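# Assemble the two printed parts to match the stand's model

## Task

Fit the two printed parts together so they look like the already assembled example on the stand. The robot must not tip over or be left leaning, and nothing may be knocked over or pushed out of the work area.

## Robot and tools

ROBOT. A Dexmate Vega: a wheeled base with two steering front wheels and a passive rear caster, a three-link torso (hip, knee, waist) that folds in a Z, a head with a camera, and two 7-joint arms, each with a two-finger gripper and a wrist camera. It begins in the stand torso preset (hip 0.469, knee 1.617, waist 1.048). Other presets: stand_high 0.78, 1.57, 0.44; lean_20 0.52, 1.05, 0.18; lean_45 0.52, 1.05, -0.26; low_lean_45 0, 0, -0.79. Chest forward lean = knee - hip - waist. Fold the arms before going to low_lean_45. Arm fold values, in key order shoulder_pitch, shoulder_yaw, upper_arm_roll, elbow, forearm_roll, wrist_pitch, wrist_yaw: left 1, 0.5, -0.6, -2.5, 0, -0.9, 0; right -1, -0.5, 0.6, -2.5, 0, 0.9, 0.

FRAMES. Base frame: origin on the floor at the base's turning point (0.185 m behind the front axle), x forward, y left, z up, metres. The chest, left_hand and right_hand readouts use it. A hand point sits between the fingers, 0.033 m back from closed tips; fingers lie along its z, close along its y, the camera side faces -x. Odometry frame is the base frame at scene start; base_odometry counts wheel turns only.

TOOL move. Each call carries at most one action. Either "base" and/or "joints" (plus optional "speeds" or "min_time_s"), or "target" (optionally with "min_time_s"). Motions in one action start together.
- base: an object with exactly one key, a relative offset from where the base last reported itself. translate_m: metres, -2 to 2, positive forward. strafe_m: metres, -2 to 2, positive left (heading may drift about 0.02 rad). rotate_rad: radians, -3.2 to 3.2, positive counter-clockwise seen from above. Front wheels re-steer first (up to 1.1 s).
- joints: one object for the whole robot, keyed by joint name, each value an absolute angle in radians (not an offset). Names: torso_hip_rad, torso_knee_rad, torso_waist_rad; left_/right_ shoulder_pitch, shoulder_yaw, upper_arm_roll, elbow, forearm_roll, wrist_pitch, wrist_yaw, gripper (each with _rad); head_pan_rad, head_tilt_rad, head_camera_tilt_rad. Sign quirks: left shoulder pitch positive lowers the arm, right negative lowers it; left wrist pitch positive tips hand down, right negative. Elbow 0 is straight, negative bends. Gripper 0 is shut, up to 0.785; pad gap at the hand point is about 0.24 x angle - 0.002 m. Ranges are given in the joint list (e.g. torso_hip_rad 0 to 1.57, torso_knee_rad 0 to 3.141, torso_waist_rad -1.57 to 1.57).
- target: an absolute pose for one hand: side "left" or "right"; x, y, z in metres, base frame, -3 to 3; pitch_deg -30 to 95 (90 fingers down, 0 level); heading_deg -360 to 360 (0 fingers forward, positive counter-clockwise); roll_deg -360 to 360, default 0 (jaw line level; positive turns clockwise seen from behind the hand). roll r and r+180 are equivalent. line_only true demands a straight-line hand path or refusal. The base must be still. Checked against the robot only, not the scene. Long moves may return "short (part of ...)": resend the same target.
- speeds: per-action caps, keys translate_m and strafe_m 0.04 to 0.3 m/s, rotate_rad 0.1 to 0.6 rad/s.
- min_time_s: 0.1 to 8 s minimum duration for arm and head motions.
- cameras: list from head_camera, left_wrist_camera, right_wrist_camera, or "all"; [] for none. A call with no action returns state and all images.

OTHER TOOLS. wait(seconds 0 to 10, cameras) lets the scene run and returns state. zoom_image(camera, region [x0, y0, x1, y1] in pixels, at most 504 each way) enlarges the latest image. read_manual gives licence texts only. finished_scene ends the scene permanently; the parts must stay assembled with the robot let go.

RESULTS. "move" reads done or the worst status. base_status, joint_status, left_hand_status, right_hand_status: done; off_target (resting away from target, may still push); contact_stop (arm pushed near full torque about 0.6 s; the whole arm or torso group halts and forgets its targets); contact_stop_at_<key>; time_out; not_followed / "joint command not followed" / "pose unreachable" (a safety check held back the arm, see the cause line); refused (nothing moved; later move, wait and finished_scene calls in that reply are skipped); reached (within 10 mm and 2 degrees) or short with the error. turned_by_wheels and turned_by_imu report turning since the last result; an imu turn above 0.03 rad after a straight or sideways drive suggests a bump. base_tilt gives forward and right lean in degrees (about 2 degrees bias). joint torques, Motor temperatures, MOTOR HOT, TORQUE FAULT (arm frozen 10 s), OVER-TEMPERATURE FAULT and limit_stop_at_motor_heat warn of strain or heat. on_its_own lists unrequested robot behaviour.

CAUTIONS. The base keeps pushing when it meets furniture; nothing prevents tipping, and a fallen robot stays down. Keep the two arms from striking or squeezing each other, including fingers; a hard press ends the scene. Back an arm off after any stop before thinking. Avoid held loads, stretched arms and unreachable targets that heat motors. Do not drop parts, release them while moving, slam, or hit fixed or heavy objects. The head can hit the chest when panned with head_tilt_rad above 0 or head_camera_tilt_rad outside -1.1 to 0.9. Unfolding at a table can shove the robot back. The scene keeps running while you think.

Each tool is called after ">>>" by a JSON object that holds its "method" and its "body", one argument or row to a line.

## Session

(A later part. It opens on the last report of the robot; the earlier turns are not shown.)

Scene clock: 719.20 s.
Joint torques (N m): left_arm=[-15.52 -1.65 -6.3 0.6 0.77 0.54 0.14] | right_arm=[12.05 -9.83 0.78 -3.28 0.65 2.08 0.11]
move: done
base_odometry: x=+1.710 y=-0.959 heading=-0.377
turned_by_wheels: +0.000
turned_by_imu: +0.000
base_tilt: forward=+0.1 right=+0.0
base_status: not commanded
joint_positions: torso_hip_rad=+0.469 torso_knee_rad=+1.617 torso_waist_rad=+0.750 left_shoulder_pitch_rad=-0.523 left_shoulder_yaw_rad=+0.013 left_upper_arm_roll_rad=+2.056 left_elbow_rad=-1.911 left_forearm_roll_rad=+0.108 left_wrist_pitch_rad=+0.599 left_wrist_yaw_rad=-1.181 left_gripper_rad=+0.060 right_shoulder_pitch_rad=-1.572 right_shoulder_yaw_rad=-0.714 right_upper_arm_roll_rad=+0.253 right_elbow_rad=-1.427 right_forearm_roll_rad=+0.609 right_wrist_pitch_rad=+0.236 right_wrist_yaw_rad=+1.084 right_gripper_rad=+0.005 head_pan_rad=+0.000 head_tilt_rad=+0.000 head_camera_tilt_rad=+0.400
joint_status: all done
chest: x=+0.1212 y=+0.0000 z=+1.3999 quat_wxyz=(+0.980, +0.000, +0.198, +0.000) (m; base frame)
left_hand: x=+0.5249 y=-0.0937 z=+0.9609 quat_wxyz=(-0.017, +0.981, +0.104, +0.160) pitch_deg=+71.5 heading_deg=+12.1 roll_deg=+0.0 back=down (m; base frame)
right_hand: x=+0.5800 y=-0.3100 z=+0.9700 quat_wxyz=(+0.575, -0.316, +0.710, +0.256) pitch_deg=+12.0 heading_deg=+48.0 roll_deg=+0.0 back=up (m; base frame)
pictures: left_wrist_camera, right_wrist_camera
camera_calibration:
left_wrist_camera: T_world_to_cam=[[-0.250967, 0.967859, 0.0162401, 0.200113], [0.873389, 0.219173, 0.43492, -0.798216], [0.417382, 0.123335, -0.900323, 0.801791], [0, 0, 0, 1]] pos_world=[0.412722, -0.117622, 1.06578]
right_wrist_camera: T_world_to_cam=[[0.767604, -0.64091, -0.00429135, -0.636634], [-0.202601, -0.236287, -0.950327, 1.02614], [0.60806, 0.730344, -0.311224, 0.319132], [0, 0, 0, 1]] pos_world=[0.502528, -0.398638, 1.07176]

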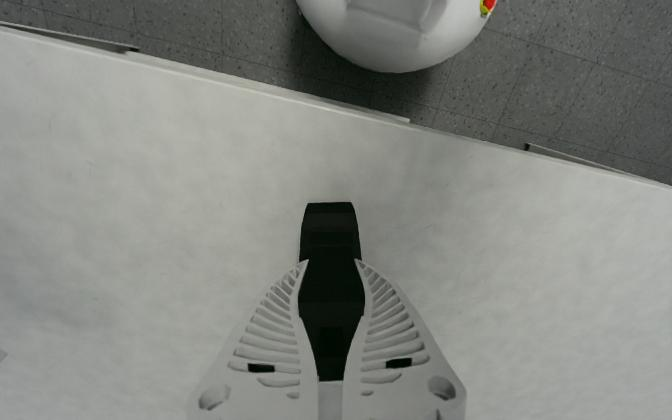

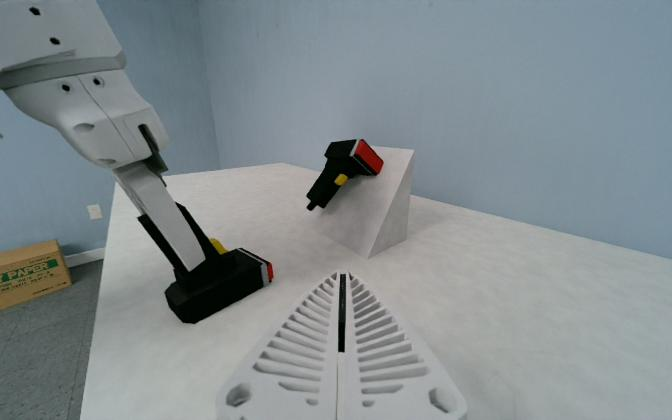

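>>> {"method": "move", "body": {
  "target": {"side": "left", "x": 0.5252, "y": -0.0944, "z": 0.9605, "pitch_deg": 71.5, "heading_deg": 13.5, "roll_deg": 180, "line_only": true},
  "cameras": []
}}

>>> {"method": "move", "body": {
  "target": {"side": "left", "x": 0.5252, "y": -0.0944, "z": 0.955, "pitch_deg": 71.5, "heading_deg": 13.5, "roll_deg": 180, "line_only": true},
  "cameras": ["left_wrist_camera", "right_wrist_camera"]
}}

>>> {"method": "zoom_image", "body": {
  "camera": "right_wrist_camera",
  "region": [130, 190, 280, 330]
}}

>>> {"method": "zoom_image", "body": {
  "camera": "left_wrist_camera",
  "region": [280, 190, 380, 290]
}}

Scene clock: 722.77 s.
Joint torques (N m): left_arm=[-14.45 -1.7 -11.64 2.32 0.25 0.22 -0.25] | right_arm=[12.43 -10.33 0.56 -2.04 0.77 1.55 0.23]
move: done
base_odometry: x=+1.710 y=-0.959 heading=-0.377
turned_by_wheels: +0.000
turned_by_imu: +0.000
base_tilt: forward=-0.2 right=+0.1
base_status: not commanded
joint_positions: torso_hip_rad=+0.469 torso_knee_rad=+1.617 torso_waist_rad=+0.750 left_shoulder_pitch_rad=-0.517 left_shoulder_yaw_rad=+0.005 left_upper_arm_roll_rad=+2.053 left_elbow_rad=-1.901 left_forearm_roll_rad=+0.103 left_wrist_pitch_rad=+0.616 left_wrist_yaw_rad=-1.187 left_gripper_rad=+0.060 right_shoulder_pitch_rad=-1.572 right_shoulder_yaw_rad=-0.714 right_upper_arm_roll_rad=+0.253 right_elbow_rad=-1.427 right_forearm_roll_rad=+0.609 right_wrist_pitch_rad=+0.236 right_wrist_yaw_rad=+1.084 right_gripper_rad=+0.005 head_pan_rad=+0.000 head_tilt_rad=+0.000 head_camera_tilt_rad=+0.400
joint_status: not commanded
chest: x=+0.1212 y=+0.0000 z=+1.3999 quat_wxyz=(+0.980, +0.000, +0.198, +0.000) (m; base frame)
left_hand: x=+0.5252 y=-0.0941 z=+0.9605 quat_wxyz=(-0.019, +0.980, +0.114, +0.160) pitch_deg=+71.5 heading_deg=+13.3 roll_deg=+0.0 back=down (m; base frame)
left_hand_status: reached (straight line, planned for 0.3 s): 0 mm and 0.3 deg off.
right_hand: x=+0.5800 y=-0.3100 z=+0.9700 quat_wxyz=(+0.575, -0.316, +0.710, +0.256) pitch_deg=+12.0 heading_deg=+48.0 roll_deg=+0.0 back=up (m; base frame)
pictures: none
No camera images: "cameras" was empty.

Scene clock: 723.50 s.
Joint torques (N m): left_arm=[-0.42 -0.73 5.62 3.77 -0.49 0.41 2.22] | right_arm=[11.94 -11.33 1.13 -2.47 0.71 1.4 0.36]
move: done
base_odometry: x=+1.710 y=-0.959 heading=-0.377
turned_by_wheels: +0.000
turned_by_imu: +0.000
base_tilt: forward=-0.2 right=+0.3
base_status: not commanded
joint_positions: torso_hip_rad=+0.469 torso_knee_rad=+1.617 torso_waist_rad=+0.750 left_shoulder_pitch_rad=-0.509 left_shoulder_yaw_rad=+0.000 left_upper_arm_roll_rad=+2.057 left_elbow_rad=-1.893 left_forearm_roll_rad=+0.105 left_wrist_pitch_rad=+0.620 left_wrist_yaw_rad=-1.183 left_gripper_rad=+0.060 right_shoulder_pitch_rad=-1.572 right_shoulder_yaw_rad=-0.714 right_upper_arm_roll_rad=+0.253 right_elbow_rad=-1.427 right_forearm_roll_rad=+0.609 right_wrist_pitch_rad=+0.236 right_wrist_yaw_rad=+1.084 right_gripper_rad=+0.005 head_pan_rad=+0.000 head_tilt_rad=+0.000 head_camera_tilt_rad=+0.400
joint_status: not commanded
chest: x=+0.1207 y=+0.0000 z=+1.4000 quat_wxyz=(+0.980, +0.000, +0.197, +0.000) (m; base frame)
left_hand: x=+0.5252 y=-0.0948 z=+0.9573 quat_wxyz=(-0.018, +0.980, +0.116, +0.160) pitch_deg=+71.4 heading_deg=+13.3 roll_deg=-0.2 back=down (m; base frame)
left_hand_status: reached (straight line, planned for 0.2 s): 2 mm and 0.1 deg off.
right_hand: x=+0.5797 y=-0.3100 z=+0.9704 quat_wxyz=(+0.575, -0.316, +0.710, +0.256) pitch_deg=+12.0 heading_deg=+48.0 roll_deg=+0.0 back=up (m; base frame)
pictures: left_wrist_camera, right_wrist_camera
camera_calibration:
left_wrist_camera: T_world_to_cam=[[-0.273355, 0.961793, 0.0152428, 0.21333], [0.867462, 0.239635, 0.435986, -0.792624], [0.415676, 0.132401, -0.899824, 0.799777], [0, 0, 0, 1]] pos_world=[0.413438, -0.12113, 1.06198]
right_wrist_camera: T_world_to_cam=[[0.767602, -0.640916, -0.00380572, -0.636925], [-0.201998, -0.236282, -0.950457, 1.0262], [0.608263, 0.730341, -0.310834, 0.318886], [0, 0, 0, 1]] pos_world=[0.502229, -0.398638, 1.07206]

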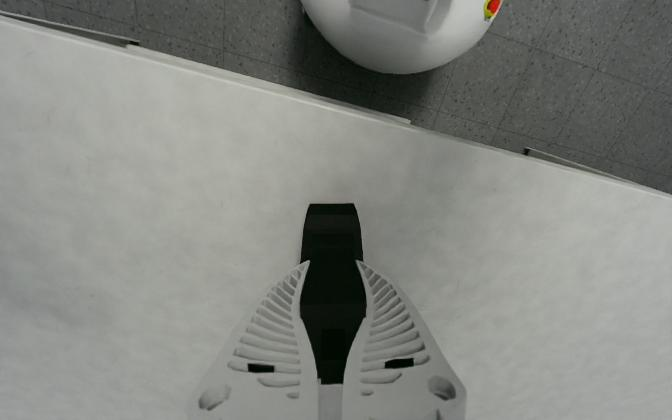

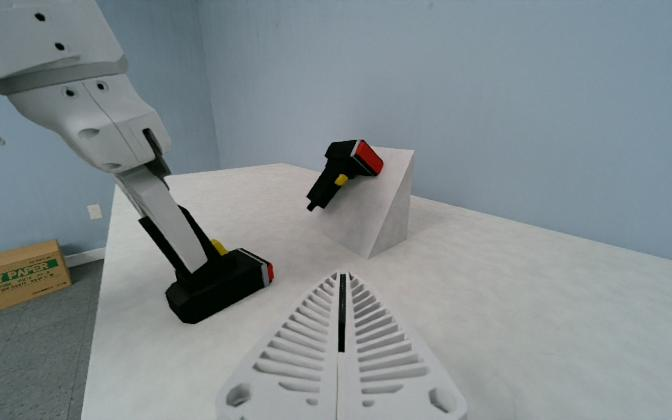

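Scaled by 3.360 from the camera's 672x420 image, which has a finer 960x600 frame.

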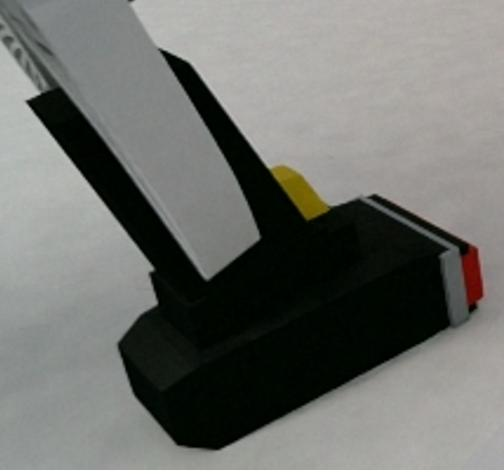

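Scaled by 5.040 from the camera's 672x420 image, which has a finer 960x600 frame.

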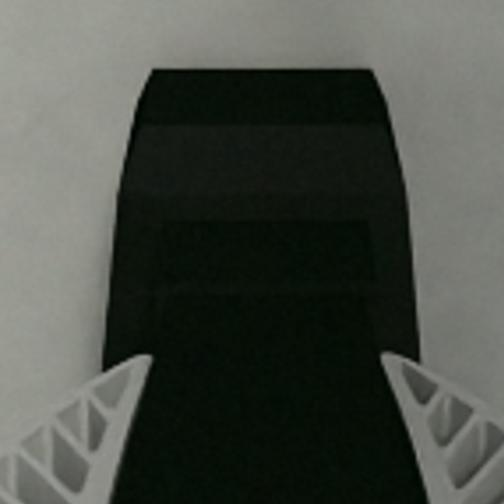

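>>> {"method": "zoom_image", "body": {
  "camera": "right_wrist_camera",
  "region": [165, 265, 215, 315]
}}

>>> {"method": "zoom_image", "body": {
  "camera": "right_wrist_camera",
  "region": [205, 240, 255, 290]
}}

Scaled by 10.080 from the camera's 672x420 image, which has a finer 960x600 frame.

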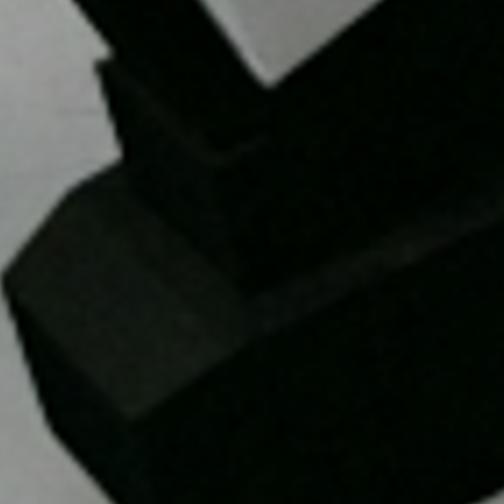

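Scaled by 10.080 from the camera's 672x420 image, which has a finer 960x600 frame.

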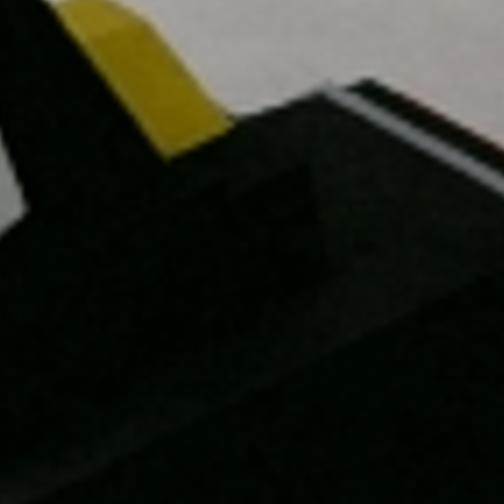

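>>> {"method": "move", "body": {
  "target": {"side": "left", "x": 0.5252, "y": -0.0944, "z": 0.959, "pitch_deg": 71.5, "heading_deg": 13.5, "roll_deg": 180, "line_only": true},
  "cameras": []
}}

>>> {"method": "move", "body": {
  "joints": {"left_gripper_rad": 0.3},
  "min_time_s": 1.5,
  "cameras": ["right_wrist_camera"]
}}

>>> {"method": "zoom_image", "body": {
  "camera": "right_wrist_camera",
  "region": [130, 190, 280, 330]
}}

Scene clock: 730.83 s.
Joint torques (N m): left_arm=[-18.84 2.07 -9.22 0.99 -0.11 -0.21 0.22] | right_arm=[11.65 -10.85 1.05 -0.45 0.63 1.59 0.26]
move: done
base_odometry: x=+1.710 y=-0.959 heading=-0.377
turned_by_wheels: +0.000
turned_by_imu: +0.000
base_tilt: forward=-0.1 right=+0.2
base_status: not commanded
joint_positions: torso_hip_rad=+0.469 torso_knee_rad=+1.617 torso_waist_rad=+0.750 left_shoulder_pitch_rad=-0.511 left_shoulder_yaw_rad=+0.001 left_upper_arm_roll_rad=+2.055 left_elbow_rad=-1.894 left_forearm_roll_rad=+0.104 left_wrist_pitch_rad=+0.619 left_wrist_yaw_rad=-1.185 left_gripper_rad=+0.060 right_shoulder_pitch_rad=-1.572 right_shoulder_yaw_rad=-0.714 right_upper_arm_roll_rad=+0.253 right_elbow_rad=-1.427 right_forearm_roll_rad=+0.609 right_wrist_pitch_rad=+0.236 right_wrist_yaw_rad=+1.084 right_gripper_rad=+0.005 head_pan_rad=+0.000 head_tilt_rad=+0.000 head_camera_tilt_rad=+0.400
joint_status: not commanded
chest: x=+0.1209 y=+0.0000 z=+1.4000 quat_wxyz=(+0.980, +0.000, +0.197, +0.000) (m; base frame)
left_hand: x=+0.5253 y=-0.0944 z=+0.9580 quat_wxyz=(-0.019, +0.980, +0.116, +0.160) pitch_deg=+71.5 heading_deg=+13.5 roll_deg=+0.0 back=down (m; base frame)
left_hand_status: reached (straight line, planned for 0.1 s): 1 mm and 0.0 deg off.
right_hand: x=+0.5798 y=-0.3100 z=+0.9702 quat_wxyz=(+0.575, -0.316, +0.710, +0.256) pitch_deg=+12.0 heading_deg=+48.0 roll_deg=+0.0 back=up (m; base frame)
pictures: none
No camera images: "cameras" was empty.

Scene clock: 731.60 s.
Joint torques (N m): left_arm=[-23.36 1.41 -11.3 -0.08 0.14 0.19 -0.3] | right_arm=[12.21 -11.45 1.57 -1.83 0.67 2.73 0.13]
move: done
base_odometry: x=+1.710 y=-0.959 heading=-0.377
turned_by_wheels: +0.000
turned_by_imu: +0.000
base_tilt: forward=-0.4 right=+0.2
base_status: not commanded
joint_positions: torso_hip_rad=+0.469 torso_knee_rad=+1.617 torso_waist_rad=+0.750 left_shoulder_pitch_rad=-0.512 left_shoulder_yaw_rad=+0.002 left_upper_arm_roll_rad=+2.054 left_elbow_rad=-1.895 left_forearm_roll_rad=+0.103 left_wrist_pitch_rad=+0.619 left_wrist_yaw_rad=-1.186 left_gripper_rad=+0.300 right_shoulder_pitch_rad=-1.572 right_shoulder_yaw_rad=-0.714 right_upper_arm_roll_rad=+0.253 right_elbow_rad=-1.427 right_forearm_roll_rad=+0.609 right_wrist_pitch_rad=+0.236 right_wrist_yaw_rad=+1.084 right_gripper_rad=+0.005 head_pan_rad=+0.000 head_tilt_rad=+0.000 head_camera_tilt_rad=+0.400
joint_status: all done
chest: x=+0.1212 y=+0.0000 z=+1.3999 quat_wxyz=(+0.980, +0.000, +0.198, +0.000) (m; base frame)
left_hand: x=+0.5254 y=-0.0943 z=+0.9584 quat_wxyz=(-0.019, +0.980, +0.116, +0.159) pitch_deg=+71.5 heading_deg=+13.6 roll_deg=+0.1 back=down (m; base frame)
right_hand: x=+0.5800 y=-0.3100 z=+0.9700 quat_wxyz=(+0.575, -0.316, +0.710, +0.256) pitch_deg=+12.0 heading_deg=+48.0 roll_deg=+0.0 back=up (m; base frame)
pictures: right_wrist_camera
camera_calibration:
right_wrist_camera: T_world_to_cam=[[0.767604, -0.64091, -0.00429135, -0.636634], [-0.202601, -0.236287, -0.950327, 1.02614], [0.60806, 0.730344, -0.311224, 0.319132], [0, 0, 0, 1]] pos_world=[0.502528, -0.398638, 1.07176]

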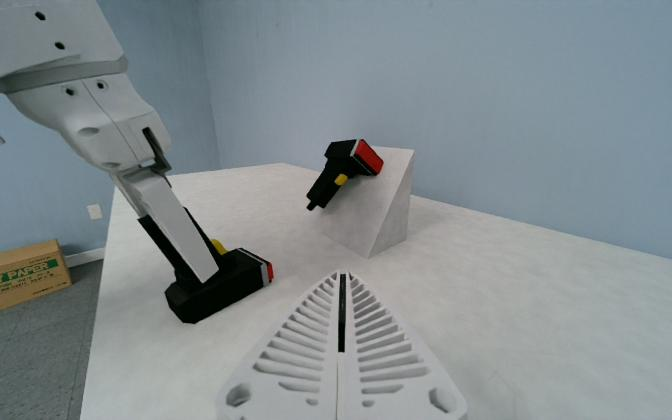

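Scaled by 3.360 from the camera's 672x420 image, which has a finer 960x600 frame.

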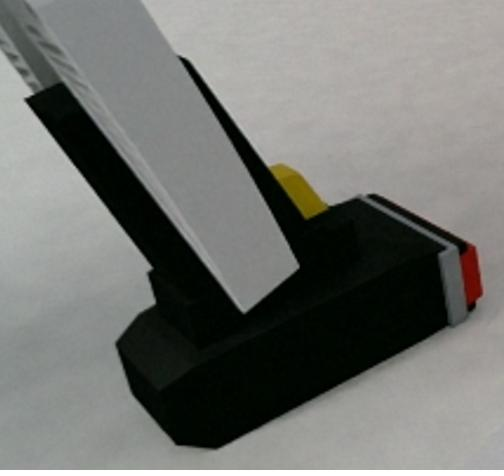

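>>> {"method": "move", "body": {
  "target": {"side": "left", "x": 0.485, "y": -0.104, "z": 1.083, "pitch_deg": 71.5, "heading_deg": 13.5, "roll_deg": 180, "line_only": true},
  "cameras": ["all"]
}}

>>> {"method": "zoom_image", "body": {
  "camera": "right_wrist_camera",
  "region": [130, 190, 280, 330]
}}

>>> {"method": "zoom_image", "body": {
  "camera": "left_wrist_camera",
  "region": [280, 170, 390, 280]
}}

>>> {"method": "zoom_image", "body": {
  "camera": "right_wrist_camera",
  "region": [160, 235, 240, 315]
}}

Scene clock: 736.60 s.
Joint torques (N m): left_arm=[-21.29 4.31 -11.39 0.73 0.17 0.56 -0.2] | right_arm=[11.54 -9.72 1.17 -0.84 0.65 1.98 0.33]
move: done
base_odometry: x=+1.710 y=-0.959 heading=-0.377
turned_by_wheels: +0.000
turned_by_imu: +0.001
base_tilt: forward=-0.3 right=+0.2
base_status: not commanded
joint_positions: torso_hip_rad=+0.469 torso_knee_rad=+1.617 torso_waist_rad=+0.750 left_shoulder_pitch_rad=-0.715 left_shoulder_yaw_rad=+0.040 left_upper_arm_roll_rad=+1.844 left_elbow_rad=-2.076 left_forearm_roll_rad=-0.047 left_wrist_pitch_rad=+0.685 left_wrist_yaw_rad=-1.345 left_gripper_rad=+0.300 right_shoulder_pitch_rad=-1.572 right_shoulder_yaw_rad=-0.714 right_upper_arm_roll_rad=+0.253 right_elbow_rad=-1.427 right_forearm_roll_rad=+0.609 right_wrist_pitch_rad=+0.236 right_wrist_yaw_rad=+1.084 right_gripper_rad=+0.005 head_pan_rad=+0.000 head_tilt_rad=+0.000 head_camera_tilt_rad=+0.400
joint_status: not commanded
chest: x=+0.1212 y=+0.0000 z=+1.3999 quat_wxyz=(+0.980, +0.000, +0.198, +0.000) (m; base frame)
left_hand: x=+0.4858 y=-0.1040 z=+1.0808 quat_wxyz=(-0.019, +0.980, +0.116, +0.159) pitch_deg=+71.5 heading_deg=+13.5 roll_deg=+0.0 back=down (m; base frame)
left_hand_status: reached (straight line, planned for 1.1 s): 2 mm and 0.0 deg off.
right_hand: x=+0.5800 y=-0.3100 z=+0.9700 quat_wxyz=(+0.575, -0.316, +0.710, +0.256) pitch_deg=+12.0 heading_deg=+48.0 roll_deg=+0.0 back=up (m; base frame)
pictures: head_camera, left_wrist_camera, right_wrist_camera
camera_calibration:
head_camera: T_world_to_cam=[[-0.00759657, -0.998137, 0.060542, -0.0536085], [-0.721794, -0.0364282, -0.691148, 1.11889], [0.692066, -0.0489492, -0.720173, 0.975251], [0, 0, 0, 1]] pos_world=[0.132263, 0.0349884, 1.47891]
left_wrist_camera: T_world_to_cam=[[-0.274512, 0.961448, 0.0161314, 0.209229], [0.867898, 0.240509, 0.434636, -0.80881], [0.414001, 0.133313, -0.900462, 0.930098], [0, 0, 0, 1]] pos_world=[0.374339, -0.130631, 1.18568]
right_wrist_camera: T_world_to_cam=[[0.767604, -0.64091, -0.00429135, -0.636634], [-0.202601, -0.236287, -0.950327, 1.02614], [0.60806, 0.730344, -0.311224, 0.319132], [0, 0, 0, 1]] pos_world=[0.502528, -0.398638, 1.07176]

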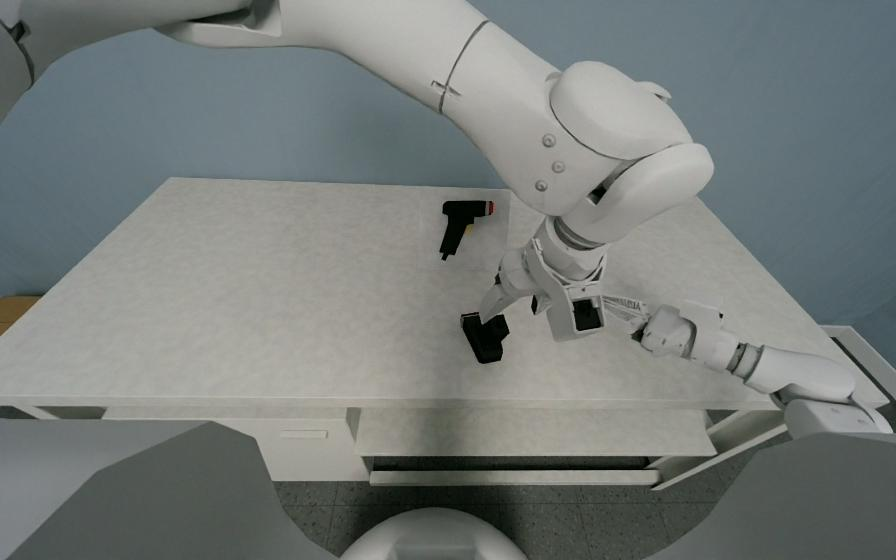

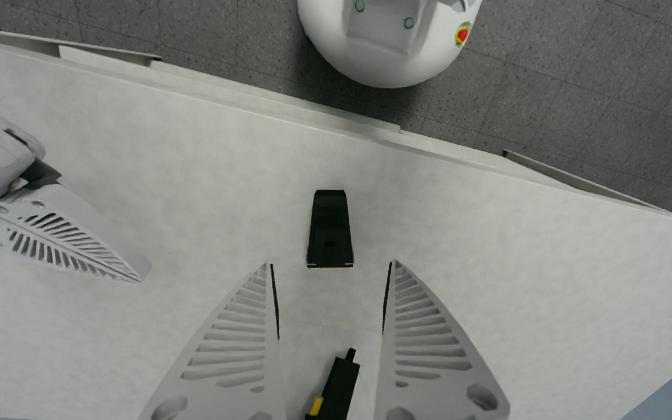

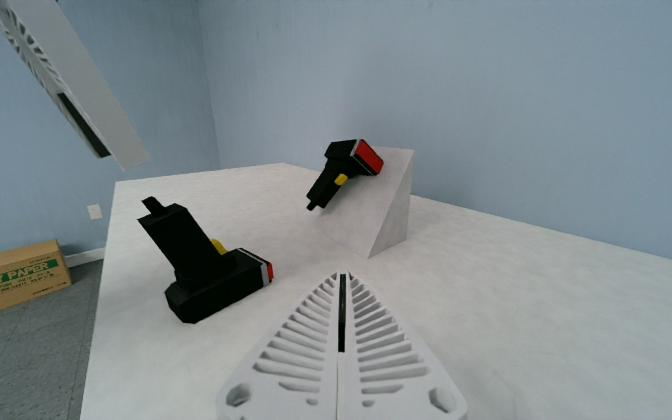

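Scaled by 3.360 from the camera's 672x420 image, which has a finer 960x600 frame.

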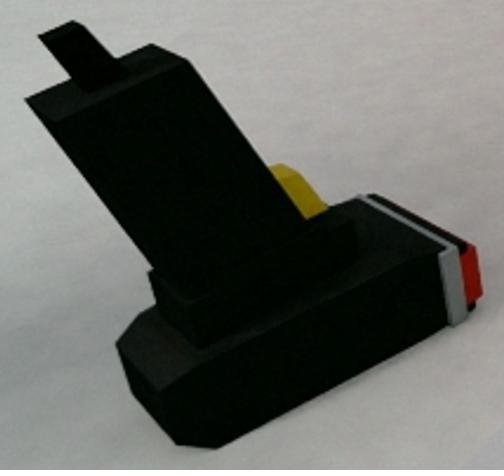

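Scaled by 4.582 from the camera's 672x420 image, which has a finer 960x600 frame.

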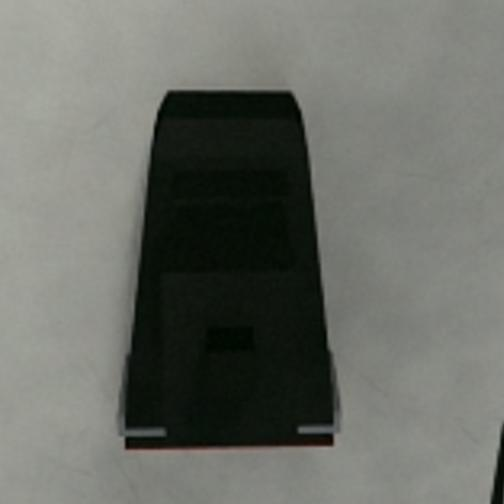

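Scaled by 6.300 from the camera's 672x420 image, which has a finer 960x600 frame.

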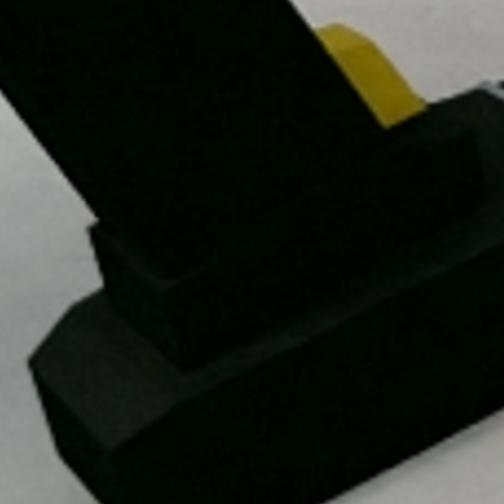

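>>> {"method": "finished_scene", "body": {

}}

The scene is finished: the task was done.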